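# Place the base on the conveyor, open side up

## Task

Put the base onto the conveyor belt so that its open side faces upward.

## Robot and tools

Robot: two arms, left_arm and right_arm, each ending in a five-finger hand. The left one is a mirror-image left hand. Base positions in the scene frame: left_arm at (-0.002, +0.360, 0) m, right_arm at (-0.003, -0.299, 0) m, each turned slightly about z. The scene frame has its origin at table-top height midway between the arms, +z up, +x out over the table, and left_arm on the +y side. Image left and right do not match arm names. A camera stand sits behind the arms. A loose object may occasionally get a small push from outside.

Hand point: a reference point about 0.05 m in front of the palm and 0.15 m from the wrist face. Its +z runs along the straightened fingers, +y points out of the palm, and +x runs across the palm away from the thumb on the right hand (toward the thumb on the left hand). Straight fingertips extend 0.06 to 0.07 m past the point and lie about 0.06 m behind it along -y. A wrist bracket on the little-finger side can strike objects. With the thumb turned fully opposite the fingers, the hand can grasp things about 0.035 to 0.065 m thick, or handles down to about 0.025 m.

The 28-number row (used by execute_actions and move): one flat list covering both arms, every value in [-1, 1]. Order: left_arm dx, dy, dz, rx, ry, rz; left hand little, ring, middle, index, thumb_bend, thumb_turn, force_limit, speed; then the same fourteen for right_arm. The six pose numbers are offsets, not poses: they count from that arm's Hand target as it stood when the action or move began, along the Hand target's own axes. 1.0 equals 0.6 m for dx, dy, dz and 180 degrees for rx, ry, rz, which together form one rotation vector. Sending six zeros re-requests the current Hand target. Repeating an offset moves the arm further. The six finger numbers are absolute targets: -1 open or straight (thumb_turn -1 means beside the palm), +1 closed (thumb_turn +1 means facing the fingers). force_limit maps -1..+1 to roughly 0..10 N at the fingertip (0..15 N for the two thumb motors). speed rises from near zero at -1 to full at +0.48 and stays full above; use -0.94 or lower for a gentle closing. There is no 'no change' value: to keep a hand as it is, resend the last eight numbers you sent it; before any were sent, use its hand_measured plus hand_force_limit and hand_speed.

execute_actions: actions is a list of actions; each action is a list of up to 15 rows, one per 1/30 s control step; a short action keeps its final row for the remaining steps. All rows of an action count from the same start pose. cameras lists camera names, ["all"], or []. Images come back only if requested or when actions is empty.

move: target is one 28-number row or a list of up to 15 rows; every row is an offset from the same starting Hand targets, not from the previous row. speed is the top path speed in m/s (0.002 to 4.3, default 0.25; turning up to twice that in rad/s), one number or one per target. blend (m) rounds corners between listed targets; 0 stops at each. blocking=false returns early while motion continues. Paths are straight and do not avoid obstacles or the other arm; avoid passing close to an arm's own base. Hand numbers of later targets are applied only once everything is at rest there.

wait: seconds from 0 to 10; arms hold their last command. stop: brakes a running move. zoom_image: camera (cam_head_left, cam_head_right, cam_high, cam_low, cam_left_wrist, cam_right_wrist) and region [x0, y0, x1, y1] in pixels, at most 504 by 504, from the latest images. show_instructions: shows reference pages. finished_scene: scene is the current scene's number; it ends the scene irreversibly, and the base must stay in place without the robot.

Results: end_effector_position (m) and end_effector_quat_wxyz per arm in the scene frame; Hand target (your last commanded pose after clipping, the base for the next offsets); joint positions, velocities and torques; hand_measured, hand_stopped_by (moving, target, force, stalled, fault) and hand_load_n, each six values in the motor order above. A load falling near 0 suggests a lost grip. move adds a 'move:' line: done, off_target, moving, held or fault, plus limits such as paced or held. MOTOR HOT warns of overheating; OVER-TEMPERATURE FAULT means that arm has dropped. Orientation changes are clipped to 40 degrees from the measured one per step. Arms often rest 1 to 3 cm (sometimes 5 cm) short, usually low; send the remaining distance as a new offset. Calibration for each camera is given in OpenCV form and may be off by a few mm and degrees.

Avoid: dropping or releasing a moving part, fast impacts, hard pushes against fixed or heavy things, letting the part fall far, knocking anything out of the work area, contact between the two arms or one hand gripping the other, excessive finger loads, and long stretched-out holds that heat motors. To end a press against something, command the target back beyond the hand point.

Each tool is called after ">>>" as name([rows], argument=value, ...), one row to a line, values as JSON.

Reference images:

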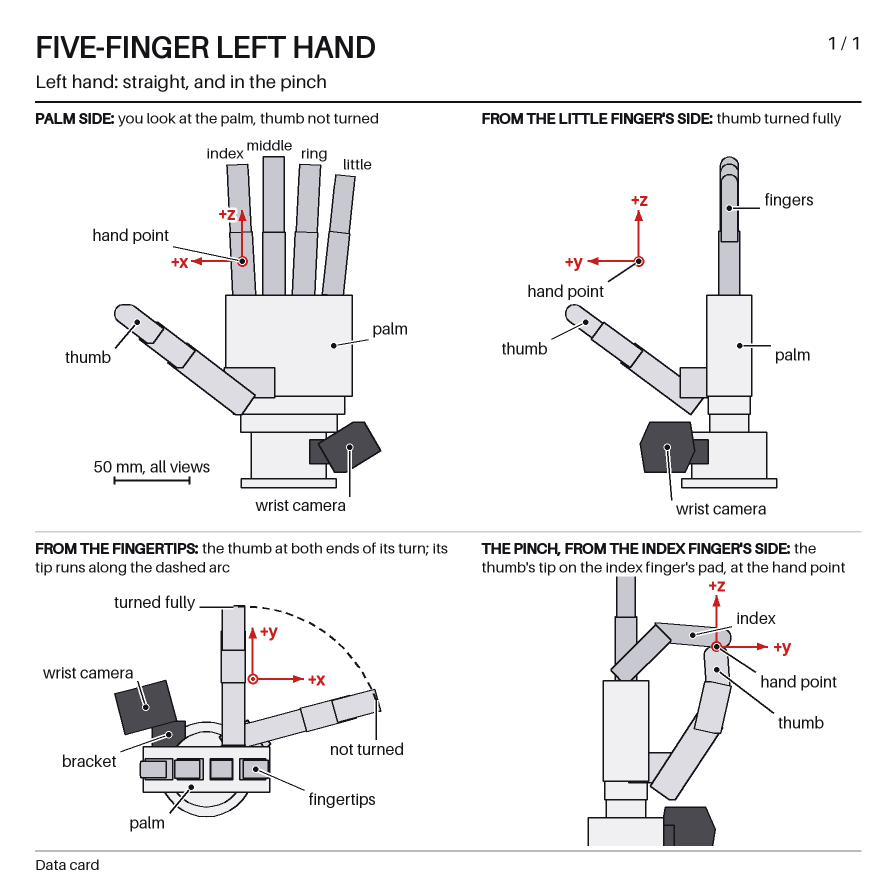

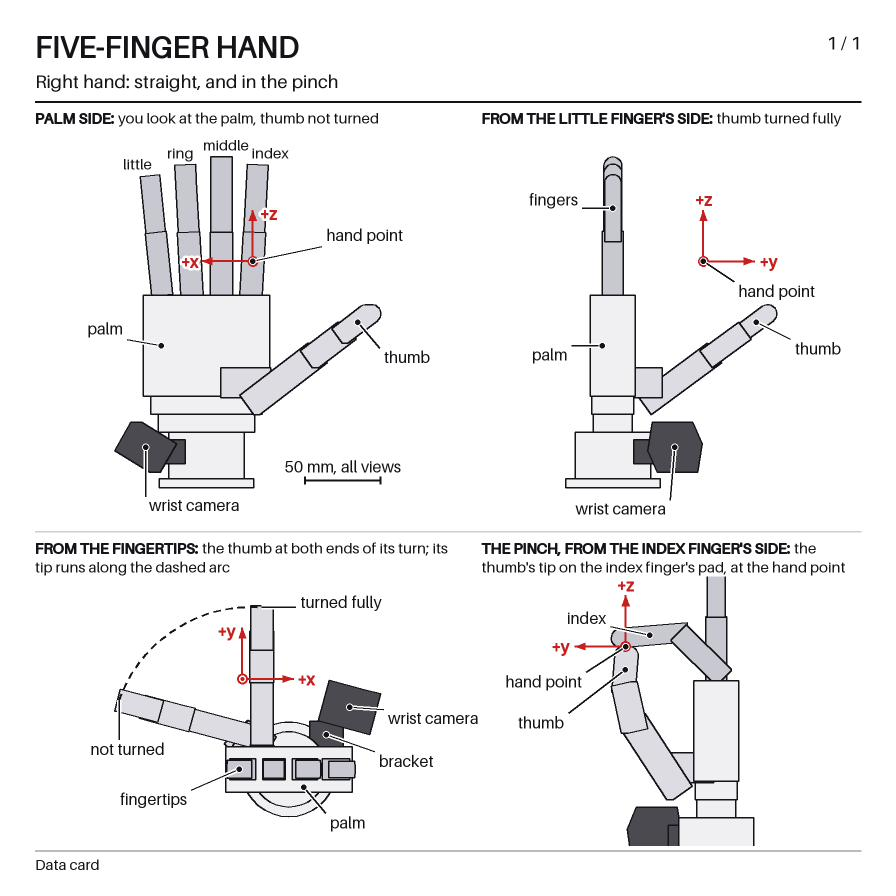

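## Session

>>> execute_actions(actions=[])

Scene clock: 0.00 s.
left_arm: end_effector_position=(+0.3975, +0.0846, +0.1504) hand_measured=(-1.000, -1.000, -1.000, -1.000, -1.000, -1.000) hand_load_n=(+0.0, +0.0, +0.0, +0.0, +0.0, +0.0) hand_stopped_by=(target, target, target, target, target, target) hand_force_limit=0.00 hand_speed=-0.80 end_effector_quat_wxyz=(-0.064, +0.872, -0.484, +0.033) | right_arm: end_effector_position=(+0.2515, -0.3721, +0.2030) hand_measured=(-1.000, -1.000, -1.000, -1.000, -1.000, -1.000) hand_load_n=(+0.0, +0.5, +0.0, +0.0, +0.0, +0.0) hand_stopped_by=(target, target, target, target, target, target) hand_force_limit=0.00 hand_speed=-0.80 end_effector_quat_wxyz=(+0.020, +0.873, -0.173, +0.456)
Joint positions: left_arm=[-0.523 1.583 1.364 -1.286 -0.128 -1.069] | right_arm=[0.155 0.402 0.539 -0.788 0.268 -1.219]
Joint velocities: within noise
Joint torques (N m): no reading
Heat: left arm: hottest waist 24 °C; right arm: hottest waist 24 °C.
Hand target: left_arm +0.4131, +0.0813, +0.1709; -0.067, +0.874, -0.476, +0.062 | right_arm +0.2582, -0.3748, +0.2238; +0.021, +0.863, -0.177, +0.473

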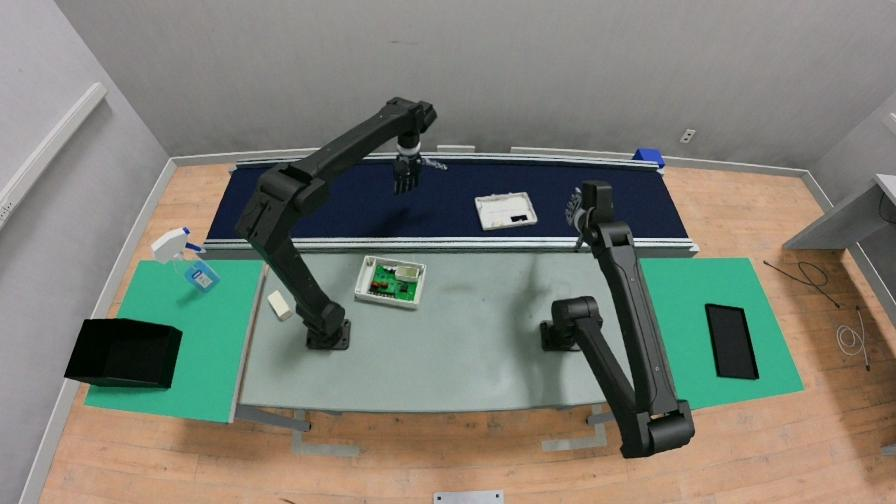

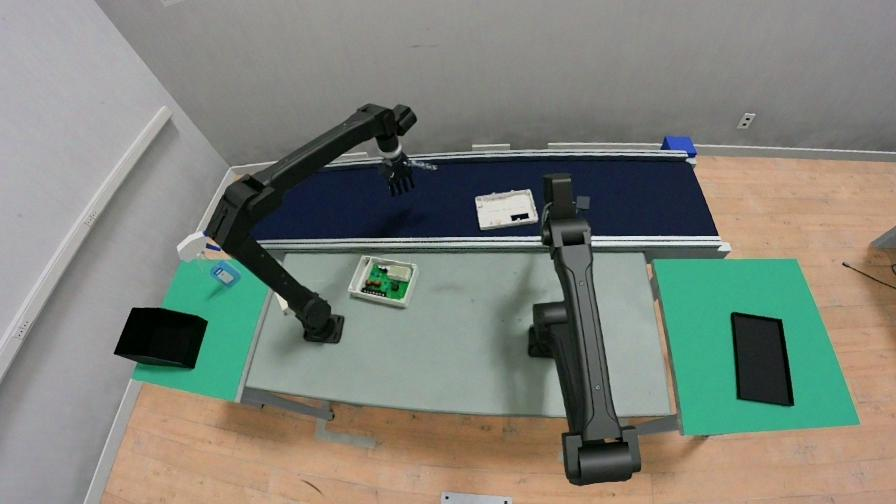

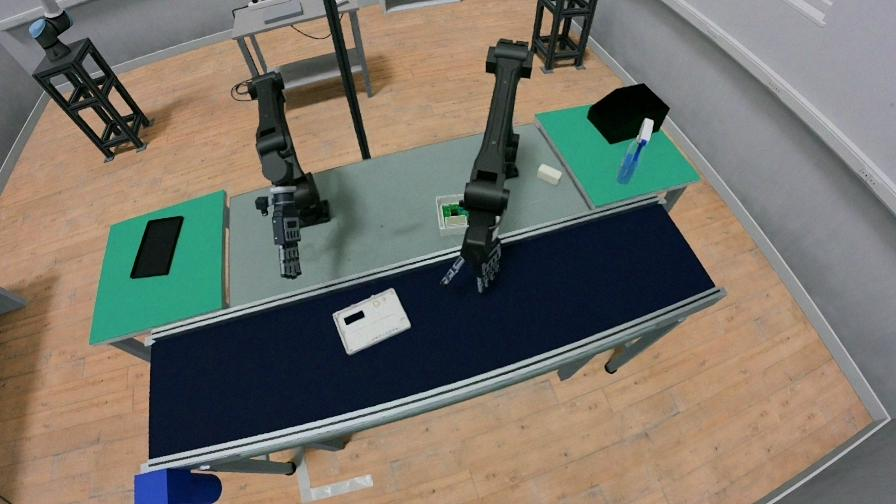

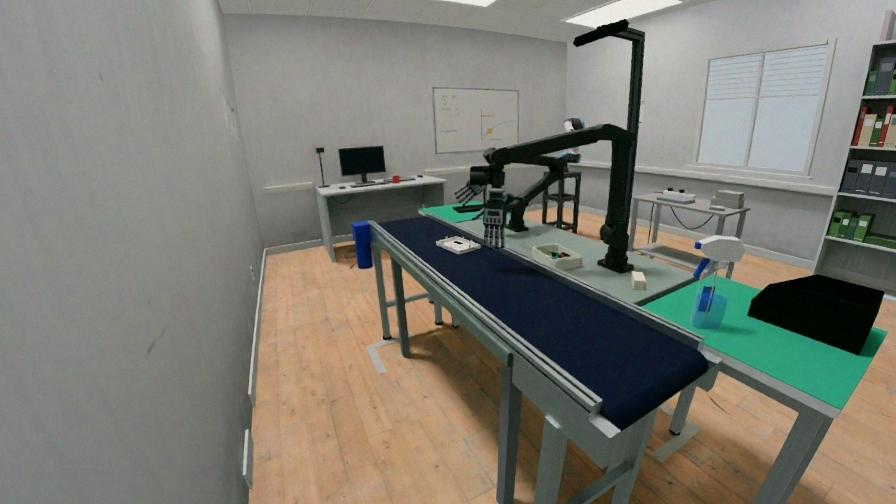

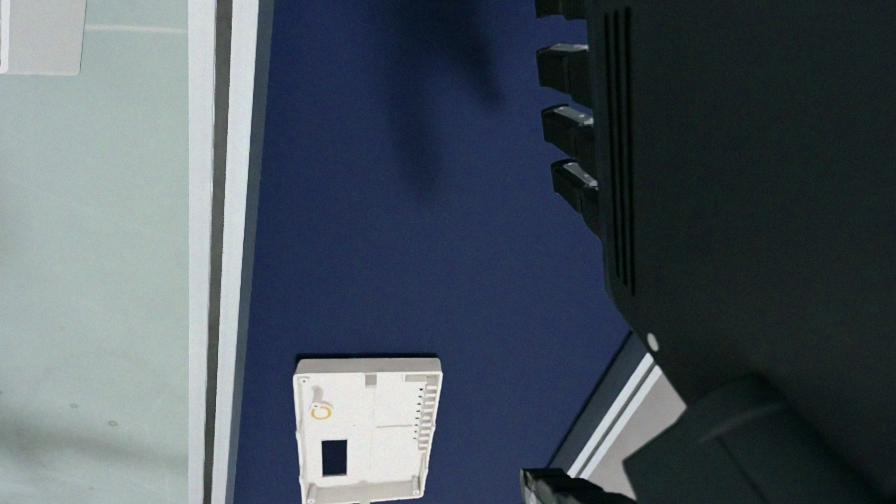

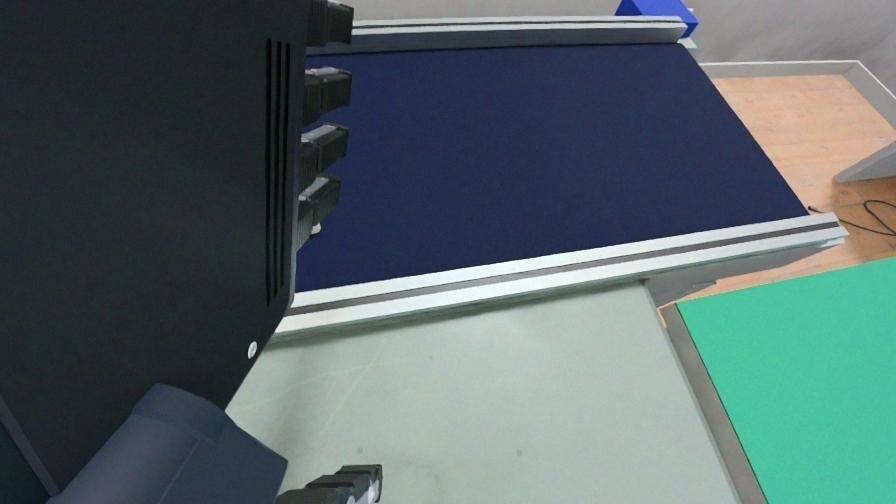

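>>> zoom_image(camera="cam_head_left", region=[330, 230, 450, 330])

>>> zoom_image(camera="cam_low", region=[420, 180, 660, 310])

>>> zoom_image(camera="cam_high", region=[400, 150, 600, 270])

Scaled by 4.200 from the camera's 896x504 image, which has a finer 1280x720 frame.

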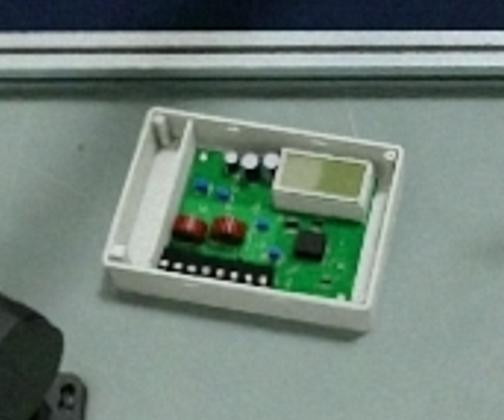

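Scaled by 2.100 from the camera's 896x504 image, which has a finer 1280x720 frame.

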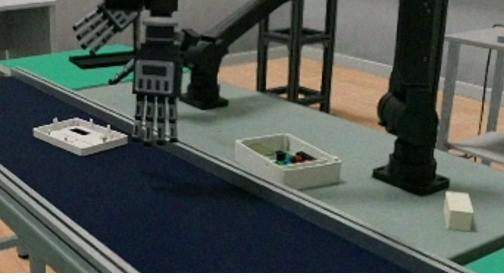

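Scaled by 2.520 from the camera's 896x504 image, which has a finer 1280x720 frame.

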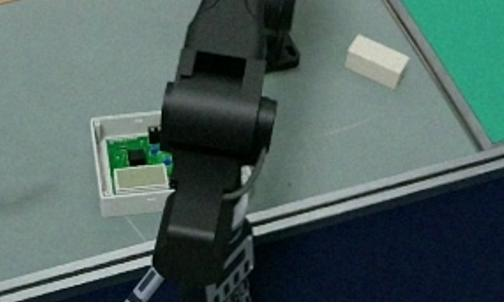

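>>> zoom_image(camera="cam_head_left", region=[430, 150, 680, 290])

>>> zoom_image(camera="cam_high", region=[310, 220, 530, 380])

>>> zoom_image(camera="cam_low", region=[400, 210, 600, 310])

Scaled by 2.016 from the camera's 896x504 image, which has a finer 1280x720 frame.

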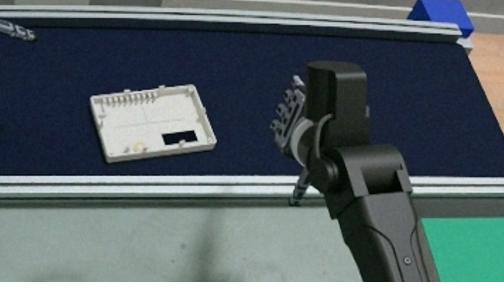

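Scaled by 2.291 from the camera's 896x504 image, which has a finer 1280x720 frame.

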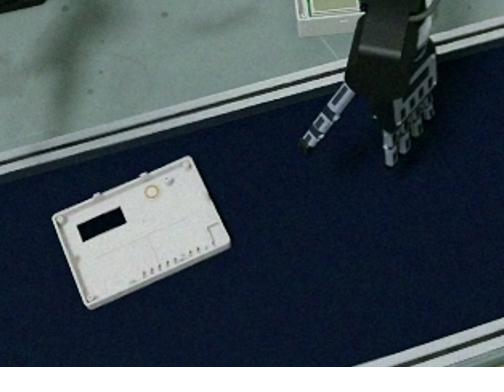

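Scaled by 2.520 from the camera's 896x504 image, which has a finer 1280x720 frame.

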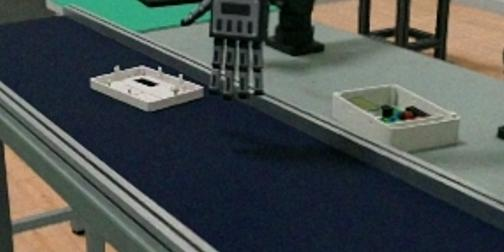

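>>> move(target=[-0.44, 0.146, -0.1795, -0.059, 0.0077, 0.2395, -1, -1, -1, -1, -1, -1, 0, -0.8, 0, 0, 0, 0, 0, 0, -1, -1, -1, -1, -1, -1, 0, -0.8], speed=0.15, cameras=["cam_left_wrist", "cam_head_left", "cam_low", "cam_high"])

Scene clock: 73.97 s.
left_arm: end_effector_position=(+0.1808, +0.2485, +0.2437) hand_measured=(-1.000, -1.000, -1.000, -1.000, -1.000, -1.000) hand_load_n=(+0.0, +0.0, +0.0, +0.0, +0.0, +0.0) hand_stopped_by=(target, target, target, target, target, target) hand_force_limit=0.00 hand_speed=-0.80 end_effector_quat_wxyz=(-0.002, -0.647, +0.763, +0.012) | right_arm: end_effector_position=(+0.2515, -0.3721, +0.2030) hand_measured=(-1.000, -1.000, -1.000, -1.000, -1.000, -1.000) hand_load_n=(+0.0, +0.0, +0.0, +0.0, +0.0, +0.0) hand_stopped_by=(target, target, target, target, target, target) hand_force_limit=0.00 hand_speed=-0.80 end_effector_quat_wxyz=(+0.020, +0.873, -0.173, +0.456)
Joint positions: left_arm=[-0.365 1.037 1.089 -1.645 -0.009 -0.194] | right_arm=[0.155 0.402 0.539 -0.788 0.268 -1.219]
Joint torques (N m): left_arm=[-1.26 -6.01 8.66 0.03 0.05 0.2] | right_arm=[0.44 2.73 11.95 1.89 0.11 -0.13]
Heat: left arm: hottest elbow 31 °C; right arm: hottest elbow 35 °C.
Hand target: left_arm +0.1801, +0.2501, +0.2495; +0.000, -0.640, +0.768, +0.000 | right_arm +0.2582, -0.3748, +0.2238; +0.021, +0.863, -0.177, +0.473
Off the commanded pose: left_arm 0.006 m, 2 deg | right_arm 0.022 m, 2 deg.
move: off_target (right_arm)
camera_calibration:
cam_left_wrist: T_world_to_cam=[[0.896846, -0.442112, -0.0142739, -0.047828], [-0.384224, -0.794595, 0.470096, 0.157534], [-0.219177, -0.41612, -0.8825, 0.478232], [0, 0, 0, 1]] pos_world=[0.20824, 0.303032, 0.347301]
Images, in order (width x height): cam_head_left 896x504, cam_high 896x504, cam_low 896x504, cam_left_wrist 896x504.

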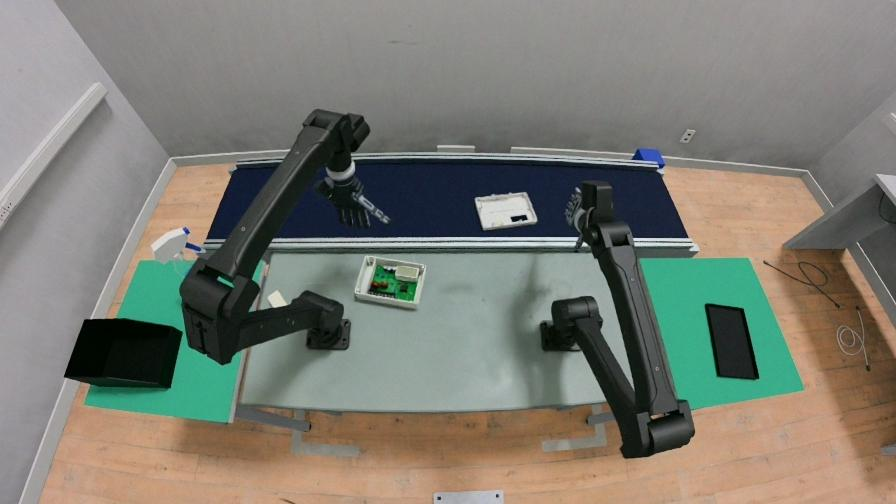

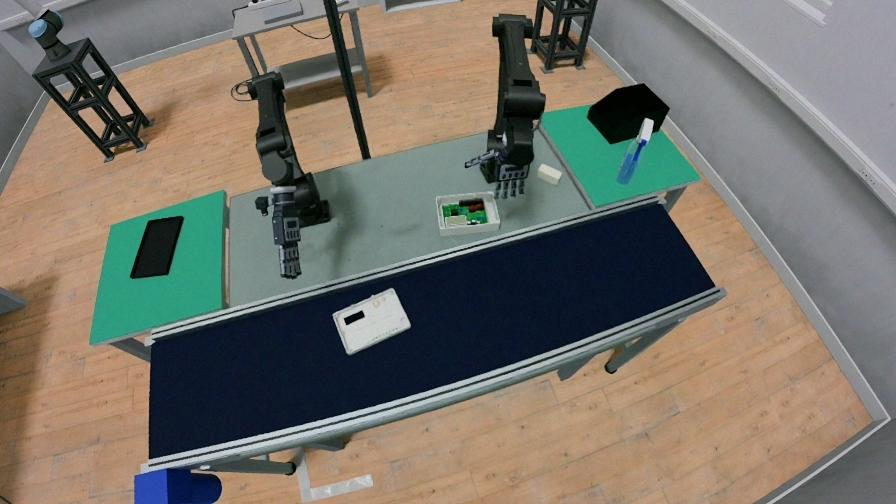

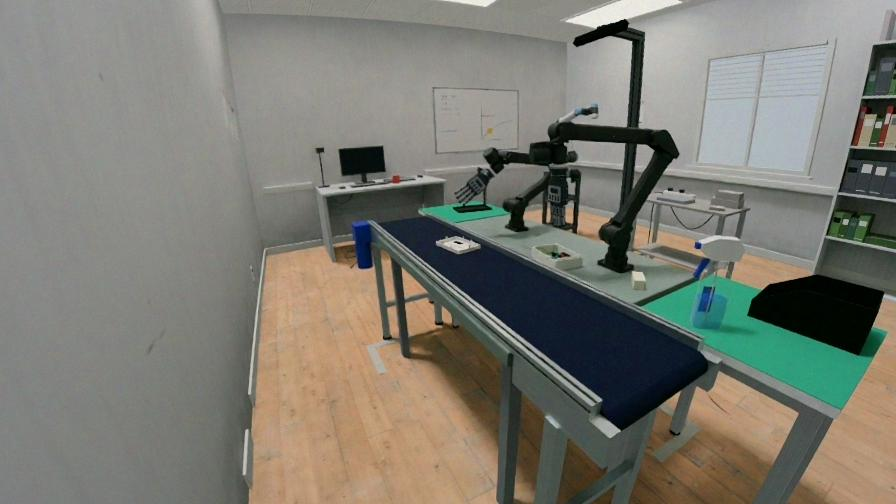

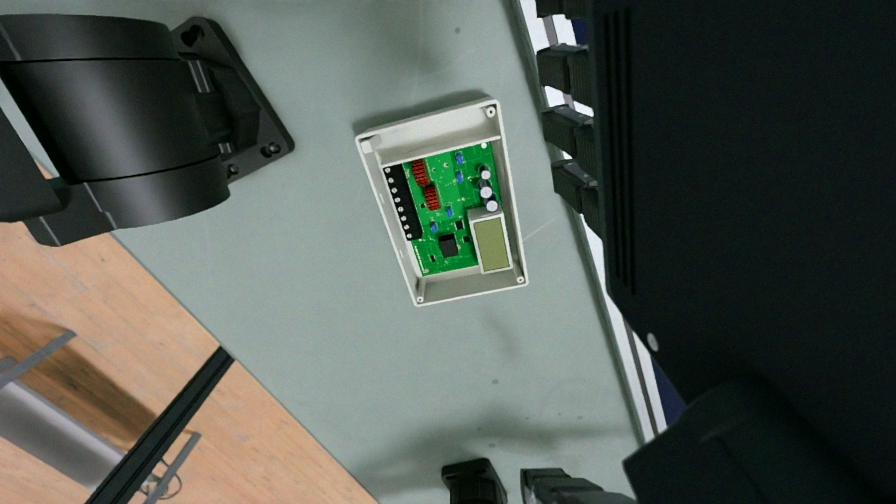

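>>> zoom_image(camera="cam_left_wrist", region=[340, 80, 550, 320])

>>> zoom_image(camera="cam_high", region=[420, 170, 520, 250])

Scaled by 2.100 from the camera's 896x504 image, which has a finer 1280x720 frame.

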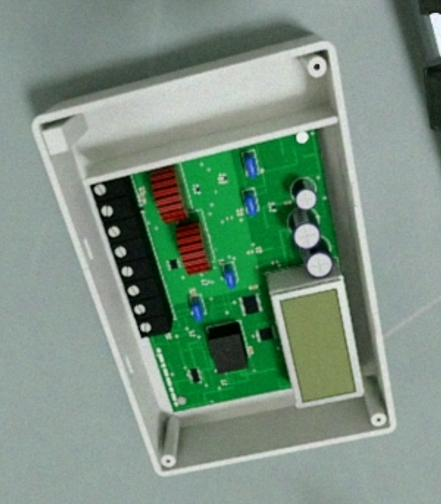

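Scaled by 5.040 from the camera's 896x504 image, which has a finer 1280x720 frame.

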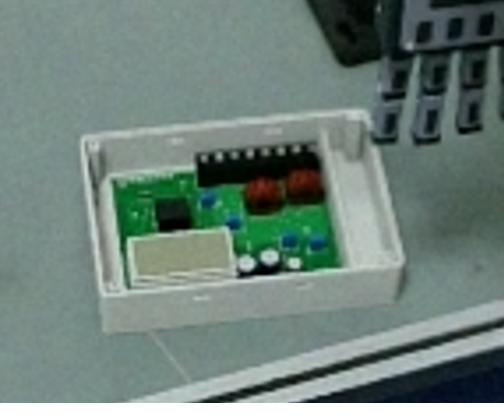

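>>> move([
  [-0.36, 0.066, -0.083, 0, 0, -0.339, -1, -1, -1, -1, -1, -1, 0, -0.8, -0.0257, -0.373, -0.0895, 0.0894, -0.3109, -0.2553, -1, -1, -1, -1, -1, -1, 0, -0.8],
  [-0.36, 0.066, -0.083, 0, 0, -0.339, -1, -1, -1, -1, -1, -1, 0, -0.8, -0.458, -0.7047, -0.4142, 0.2347, -0.2663, -0.5092, -1, -1, -1, -1, -1, -1, 0, -0.8],
], speed=0.3, blend=[0.05, 0], cameras=["all"])

Scene clock: 149.53 s.
left_arm: end_effector_position=(+0.1697, +0.4623, +0.2754) hand_measured=(-1.000, -1.000, -1.000, -1.000, -1.000, -1.000) hand_load_n=(+0.0, +0.0, +0.0, +0.0, +0.0, +0.0) hand_stopped_by=(target, target, target, target, target, target) hand_force_limit=0.00 hand_speed=-0.80 end_effector_quat_wxyz=(-0.024, +0.940, -0.341, +0.018) | right_arm: end_effector_position=(+0.0604, +0.1239, +0.1717) hand_measured=(-1.000, -1.000, -1.000, -1.000, -1.000, -1.000) hand_load_n=(+0.0, +0.0, +0.0, +0.0, +0.0, +0.0) hand_stopped_by=(target, target, target, target, target, target) hand_force_limit=0.00 hand_speed=-0.80 end_effector_quat_wxyz=(+0.024, +0.783, +0.621, -0.024)
Joint positions: left_arm=[0.736 0.956 1.132 -1.688 0.01 -0.133] | right_arm=[1.606 1.623 1.443 -1.458 -0.006 -1.368]
Joint torques (N m): left_arm=[-1.26 -3.08 13.42 0.17 0.05 0] | right_arm=[0.5 -8.7 12.64 0.08 0.05 -0.2]
Heat: left arm: hottest elbow 31 °C; right arm: hottest elbow 38 °C.
Hand target: left_arm +0.1801, +0.4697, +0.2992; +0.000, +0.942, -0.337, +0.000 | right_arm +0.0595, +0.1500, +0.1901; +0.000, +0.779, +0.628, +0.000
Off the commanded pose: left_arm 0.027 m, 3 deg | right_arm 0.032 m, 4 deg.
joint sent to its limit (left arm) — joint 4 (wrist pitch), lower limit. The joint targets are off in position and orientation.
move: off_target (left_arm, right_arm)
camera_calibration:
cam_left_wrist: T_world_to_cam=[[0.833522, 0.548223, 0.0685008, -0.412919], [0.456053, -0.752714, 0.474802, 0.144971], [0.311859, -0.364518, -0.877423, 0.477354], [0, 0, 0, 1]] pos_world=[0.129196, 0.509497, 0.378294]
cam_right_wrist: T_world_to_cam=[[0.999072, 0.035105, 0.0249621, -0.069154], [0.0170221, -0.854089, 0.519848, 0.0228206], [0.0395691, -0.51894, -0.853894, 0.328295], [0, 0, 0, 1]] pos_world=[0.055711, 0.192284, 0.270192]

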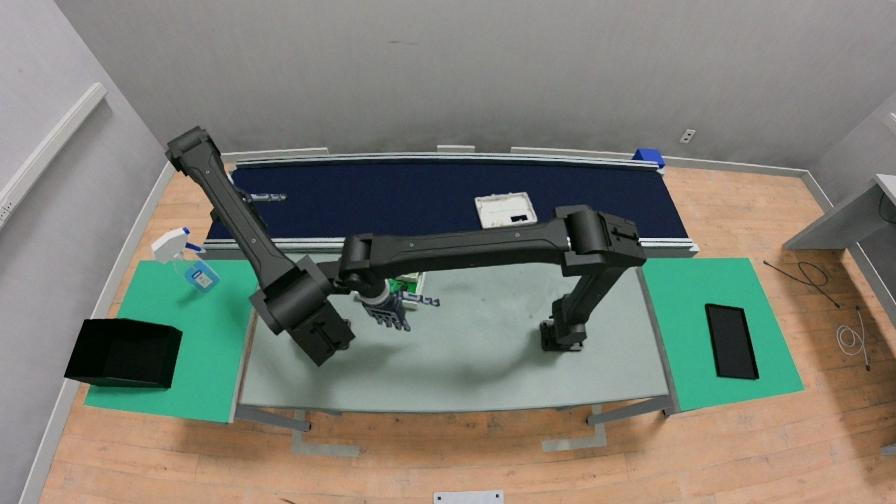

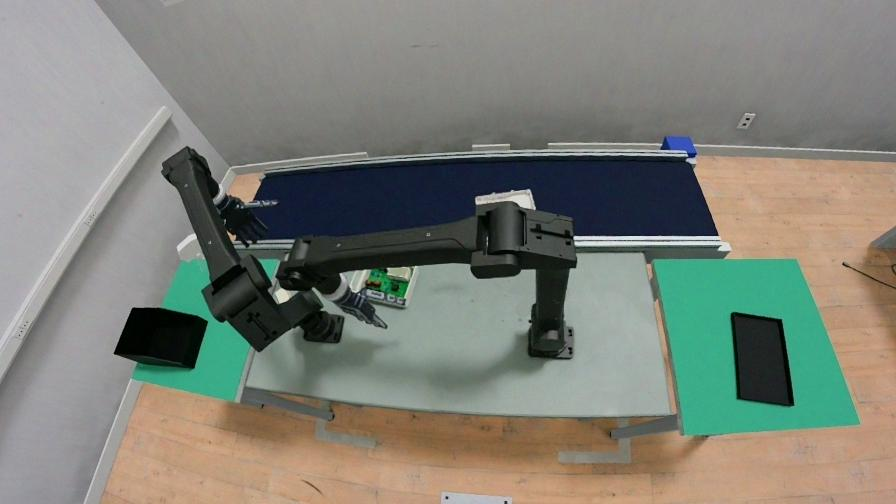

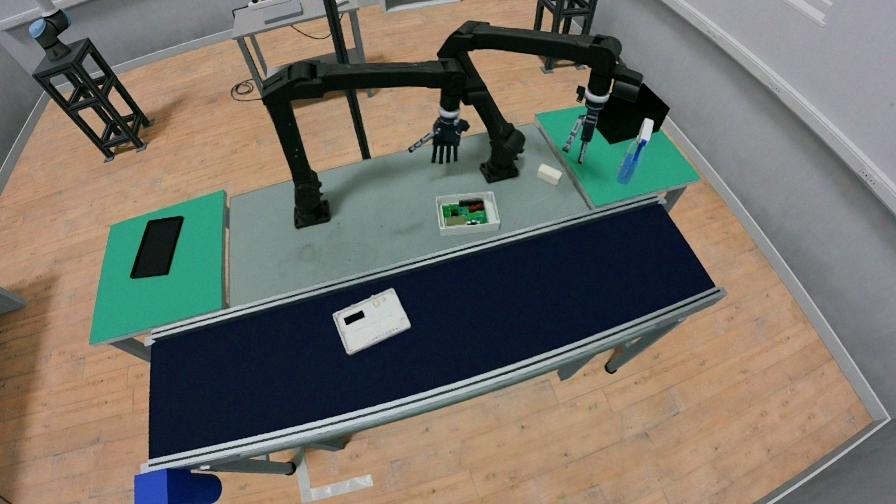

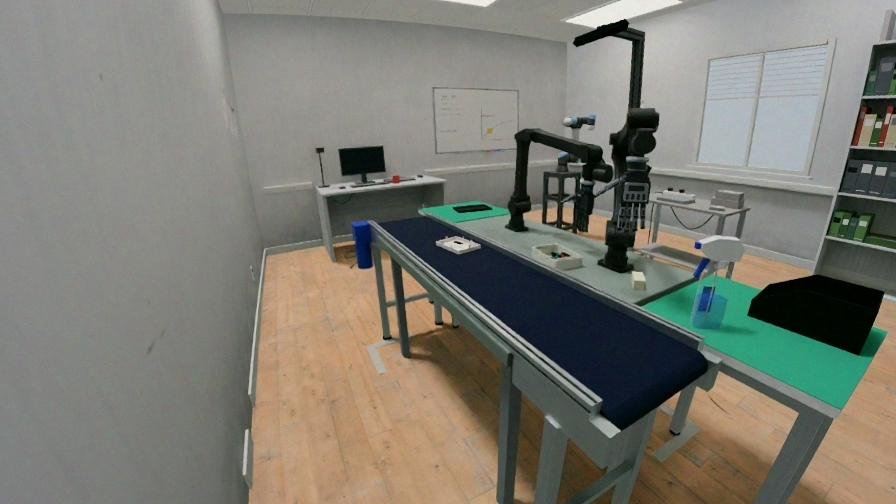

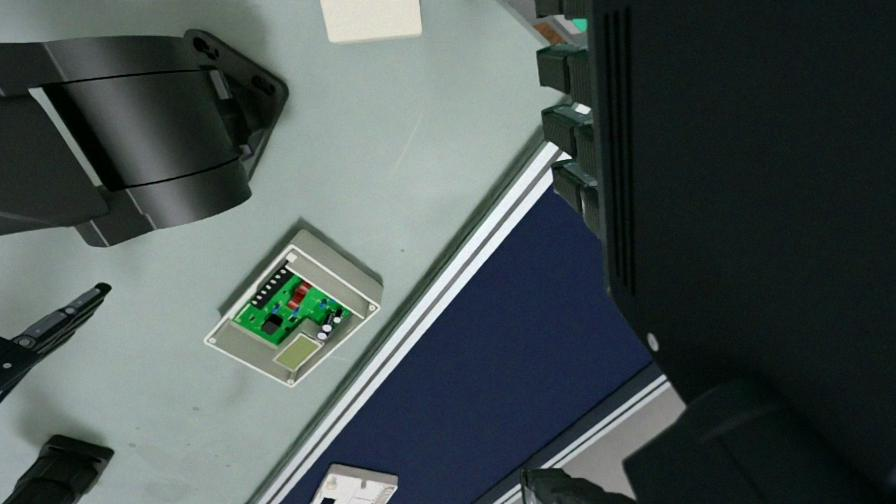

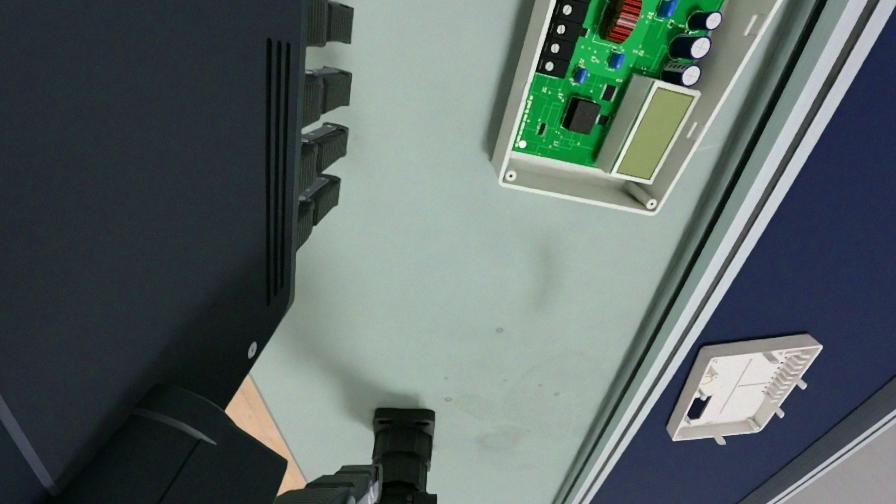

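>>> move(target=[0, 0, 0, 0, 0, 0, -1, -1, -1, -1, -1, -1, 0, -0.8, 0.12, -0.005, 0.087, 0, 0.021, 0, 0.3, 0.3, 0.3, 0.3, -1, 1, 0, 0], speed=0.12, cameras=["all"])

Scene clock: 168.10 s.
left_arm: end_effector_position=(+0.1697, +0.4623, +0.2754) hand_measured=(-1.000, -1.000, -1.000, -1.000, -1.000, -1.000) hand_load_n=(+0.0, +0.0, +0.0, +0.0, +0.0, +0.0) hand_stopped_by=(target, target, target, target, target, target) hand_force_limit=0.00 hand_speed=-0.80 end_effector_quat_wxyz=(-0.024, +0.940, -0.341, +0.018) | right_arm: end_effector_position=(+0.0648, +0.1835, +0.1237) hand_measured=(+0.300, +0.300, +0.300, +0.300, -1.000, +1.000) hand_load_n=(+0.0, +0.0, +0.5, +0.0, +0.0, +0.0) hand_stopped_by=(target, target, target, target, target, target) hand_force_limit=0.00 hand_speed=0.00 end_effector_quat_wxyz=(+0.008, +0.778, +0.628, -0.004)
Joint positions: left_arm=[0.736 0.956 1.132 -1.688 0.01 -0.133] | right_arm=[1.606 1.765 1.505 -1.329 0.004 -1.385]
Joint torques (N m): left_arm=[-1.2 -3.08 13.41 0.18 0.06 0] | right_arm=[0.5 -12.22 8.09 -0.13 0.02 -0.11]
Heat: left arm: hottest elbow 33 °C; right arm: hottest elbow 40 °C.
Hand target: left_arm +0.1801, +0.4697, +0.2992; +0.000, +0.942, -0.337, +0.000 | right_arm +0.0621, +0.1862, +0.1348; +0.000, +0.778, +0.628, +0.007 (last step not sent: back at the drive's target)
Off the commanded pose: left_arm 0.027 m, 3 deg | right_arm 0.041 m, 5 deg.
joint sent to its limit (left arm) — joint 4 (wrist pitch), lower limit. The joint targets are off in position and orientation.
move: held (right_arm; a check stopped the path), off_target (left_arm); limits=held
pose unreachable (right arm): on one or more control steps of this call, first in action 0 (counted from 0), this arm could not follow its commanded pose, so it was not sent that pose on those steps. It may still have moved: this result reports where it is.
cause: moving toward the commanded pose would bring a part of the arm too close to another arm (a part of this arm just beyond joint 4 (wrist pitch) and a part of the left arm just beyond its joint 2 (shoulder), along the way the arms are being sent, or toward where that arm still pushes).
camera_calibration:
cam_left_wrist: T_world_to_cam=[[0.833522, 0.548223, 0.0685008, -0.412919], [0.456053, -0.752714, 0.474802, 0.144971], [0.311859, -0.364518, -0.877423, 0.477354], [0, 0, 0, 1]] pos_world=[0.129196, 0.509497, 0.378294]
cam_right_wrist: T_world_to_cam=[[0.997969, 0.0508386, 0.038372, -0.0789277], [0.0263569, -0.878052, 0.477839, 0.107653], [0.0579853, -0.475857, -0.877609, 0.311856], [0, 0, 0, 1]] pos_world=[0.057847, 0.246936, 0.225276]

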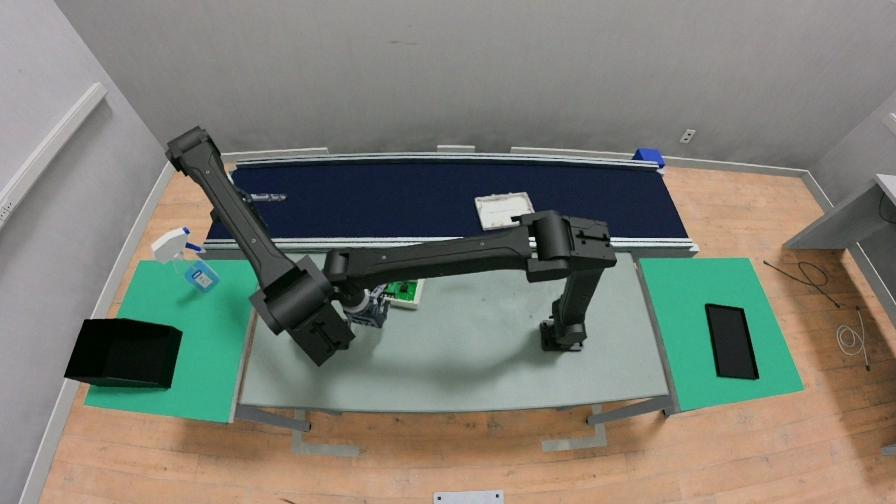

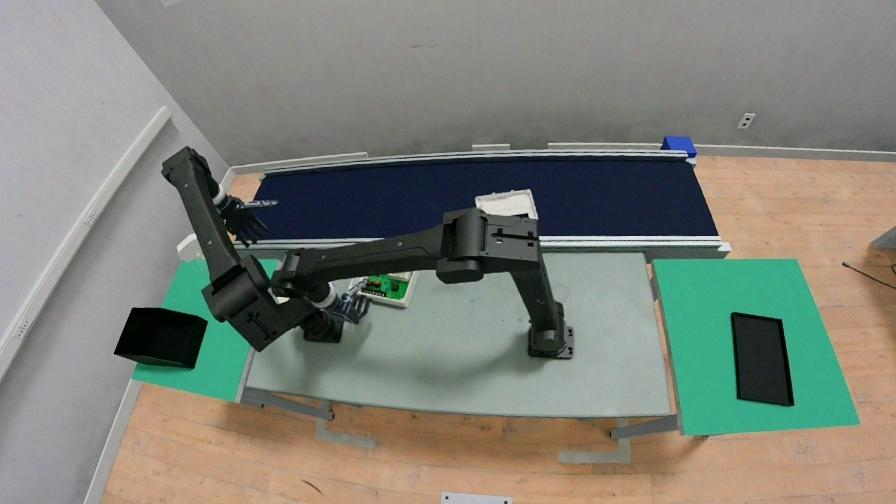

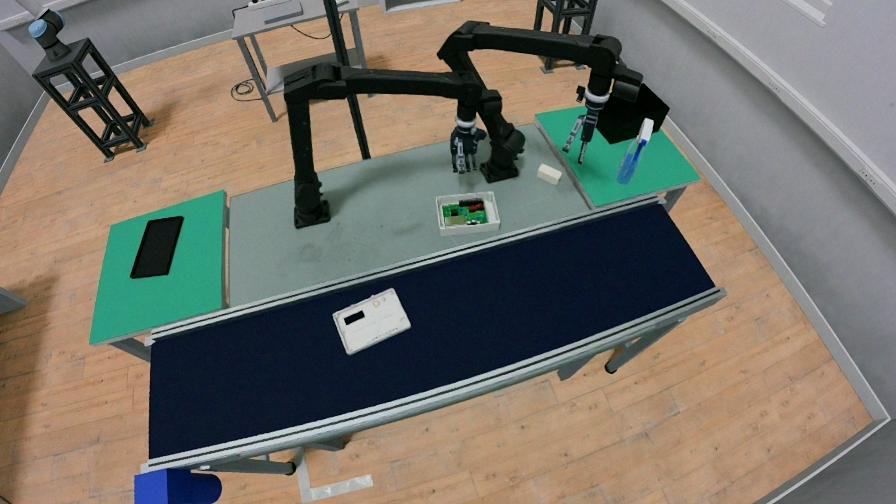

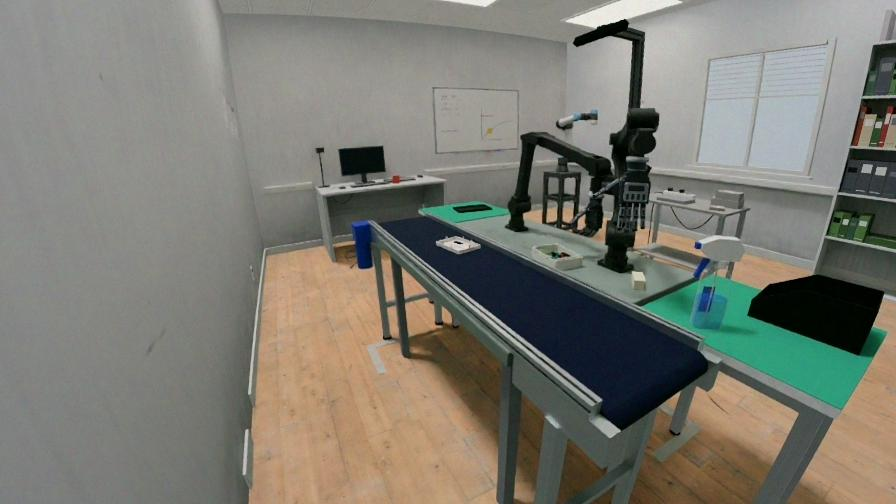

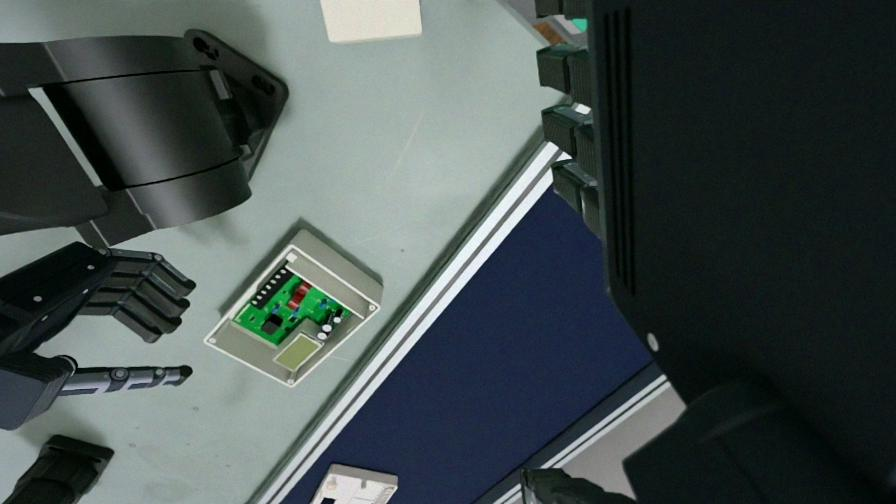

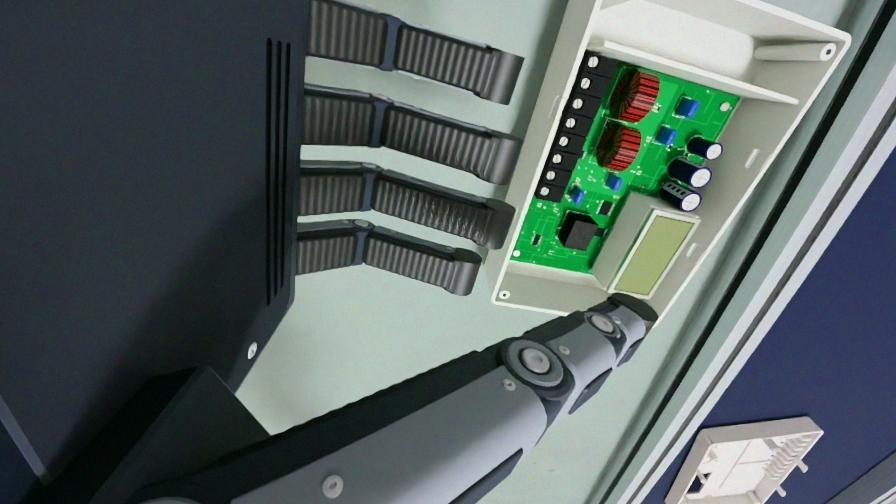

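>>> move(target=[0.174, -0.445, 0, 0, 0, 0, -1, -1, -1, -1, -1, -1, 0, -0.8, 0, 0, 0, 0, 0, 0, 0.5, 0.5, 0.5, 0.1, -0.5, 1, 0, 0], speed=0.3, cameras=["cam_right_wrist", "cam_high"])

Scene clock: 191.13 s.
left_arm: end_effector_position=(+0.1697, +0.4623, +0.2754) hand_measured=(-1.000, -1.000, -1.000, -1.000, -1.000, -1.000) hand_load_n=(+0.0, +0.0, +0.0, +0.0, +0.0, +0.0) hand_stopped_by=(target, target, target, target, target, target) hand_force_limit=0.00 hand_speed=-0.80 end_effector_quat_wxyz=(-0.024, +0.940, -0.341, +0.018) | right_arm: end_effector_position=(+0.0648, +0.1835, +0.1237) hand_measured=(+0.500, +0.500, +0.500, +0.100, -0.500, +1.000) hand_load_n=(+0.5, +0.0, +0.0, +0.0, +0.0, +0.0) hand_stopped_by=(target, target, target, target, target, target) hand_force_limit=0.00 hand_speed=0.00 end_effector_quat_wxyz=(+0.008, +0.778, +0.628, -0.004)
Joint positions: left_arm=[0.736 0.956 1.132 -1.688 0.01 -0.133] | right_arm=[1.606 1.765 1.505 -1.329 0.004 -1.385]
Joint torques (N m): left_arm=[-1.79 -3.9 8.75 0.55 -0.06 0.05] | right_arm=[0.5 -12.34 8.06 -0.17 0.02 -0.11]
Heat: left arm: hottest elbow 35 °C; right arm: hottest elbow 36 °C.
Hand target: left_arm +0.1728, +0.4621, +0.2793; -0.033, +0.937, -0.346, +0.026 (not the last commanded pose) | right_arm +0.0621, +0.1862, +0.1348; +0.000, +0.778, +0.628, +0.007
Off the commanded pose: left_arm 0.300 m, 3 deg | right_arm 0.012 m, 2 deg.
move: held (left_arm; a check stopped the path), off_target (right_arm); limits=held
pose unreachable (left arm): on one or more control steps of this call, first in action 0 (counted from 0), this arm could not follow its commanded pose, so it was not sent that pose on those steps. It may still have moved: this result reports where it is.
cause: moving toward the commanded pose would bring a part of the arm too close to another arm (a part of this arm just beyond joint 2 (shoulder) and a part of the right arm just beyond its joint 4 (wrist pitch), where that arm would come to rest).
camera_calibration:
cam_right_wrist: T_world_to_cam=[[0.997969, 0.0508386, 0.038372, -0.0789277], [0.0263569, -0.878052, 0.477839, 0.107653], [0.0579853, -0.475857, -0.877609, 0.311856], [0, 0, 0, 1]] pos_world=[0.057847, 0.246936, 0.225276]
Images, in order (width x height): cam_high 896x504, cam_right_wrist 896x504.

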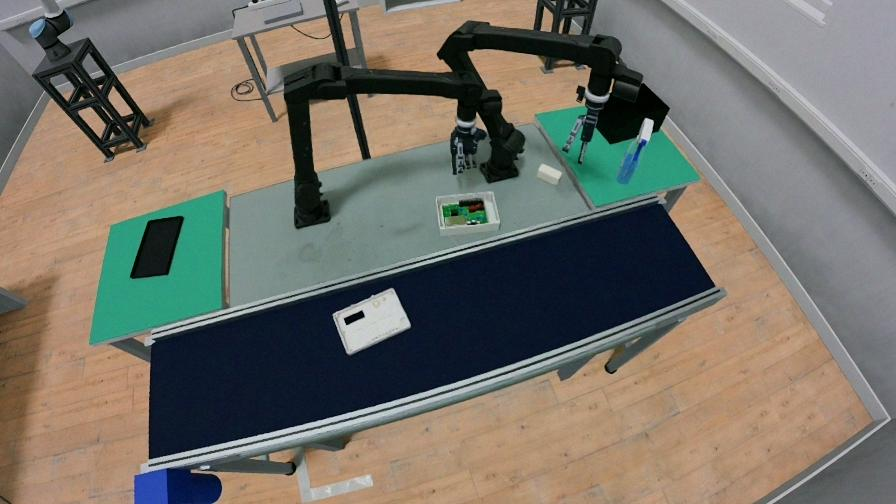

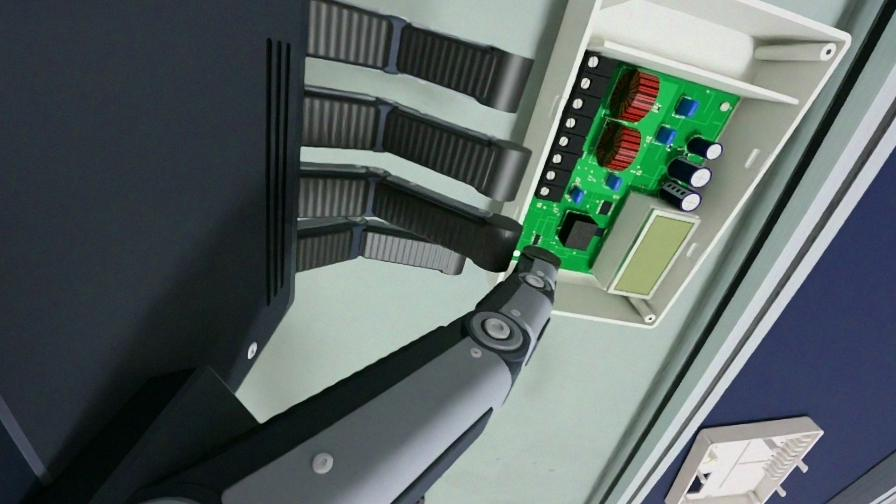

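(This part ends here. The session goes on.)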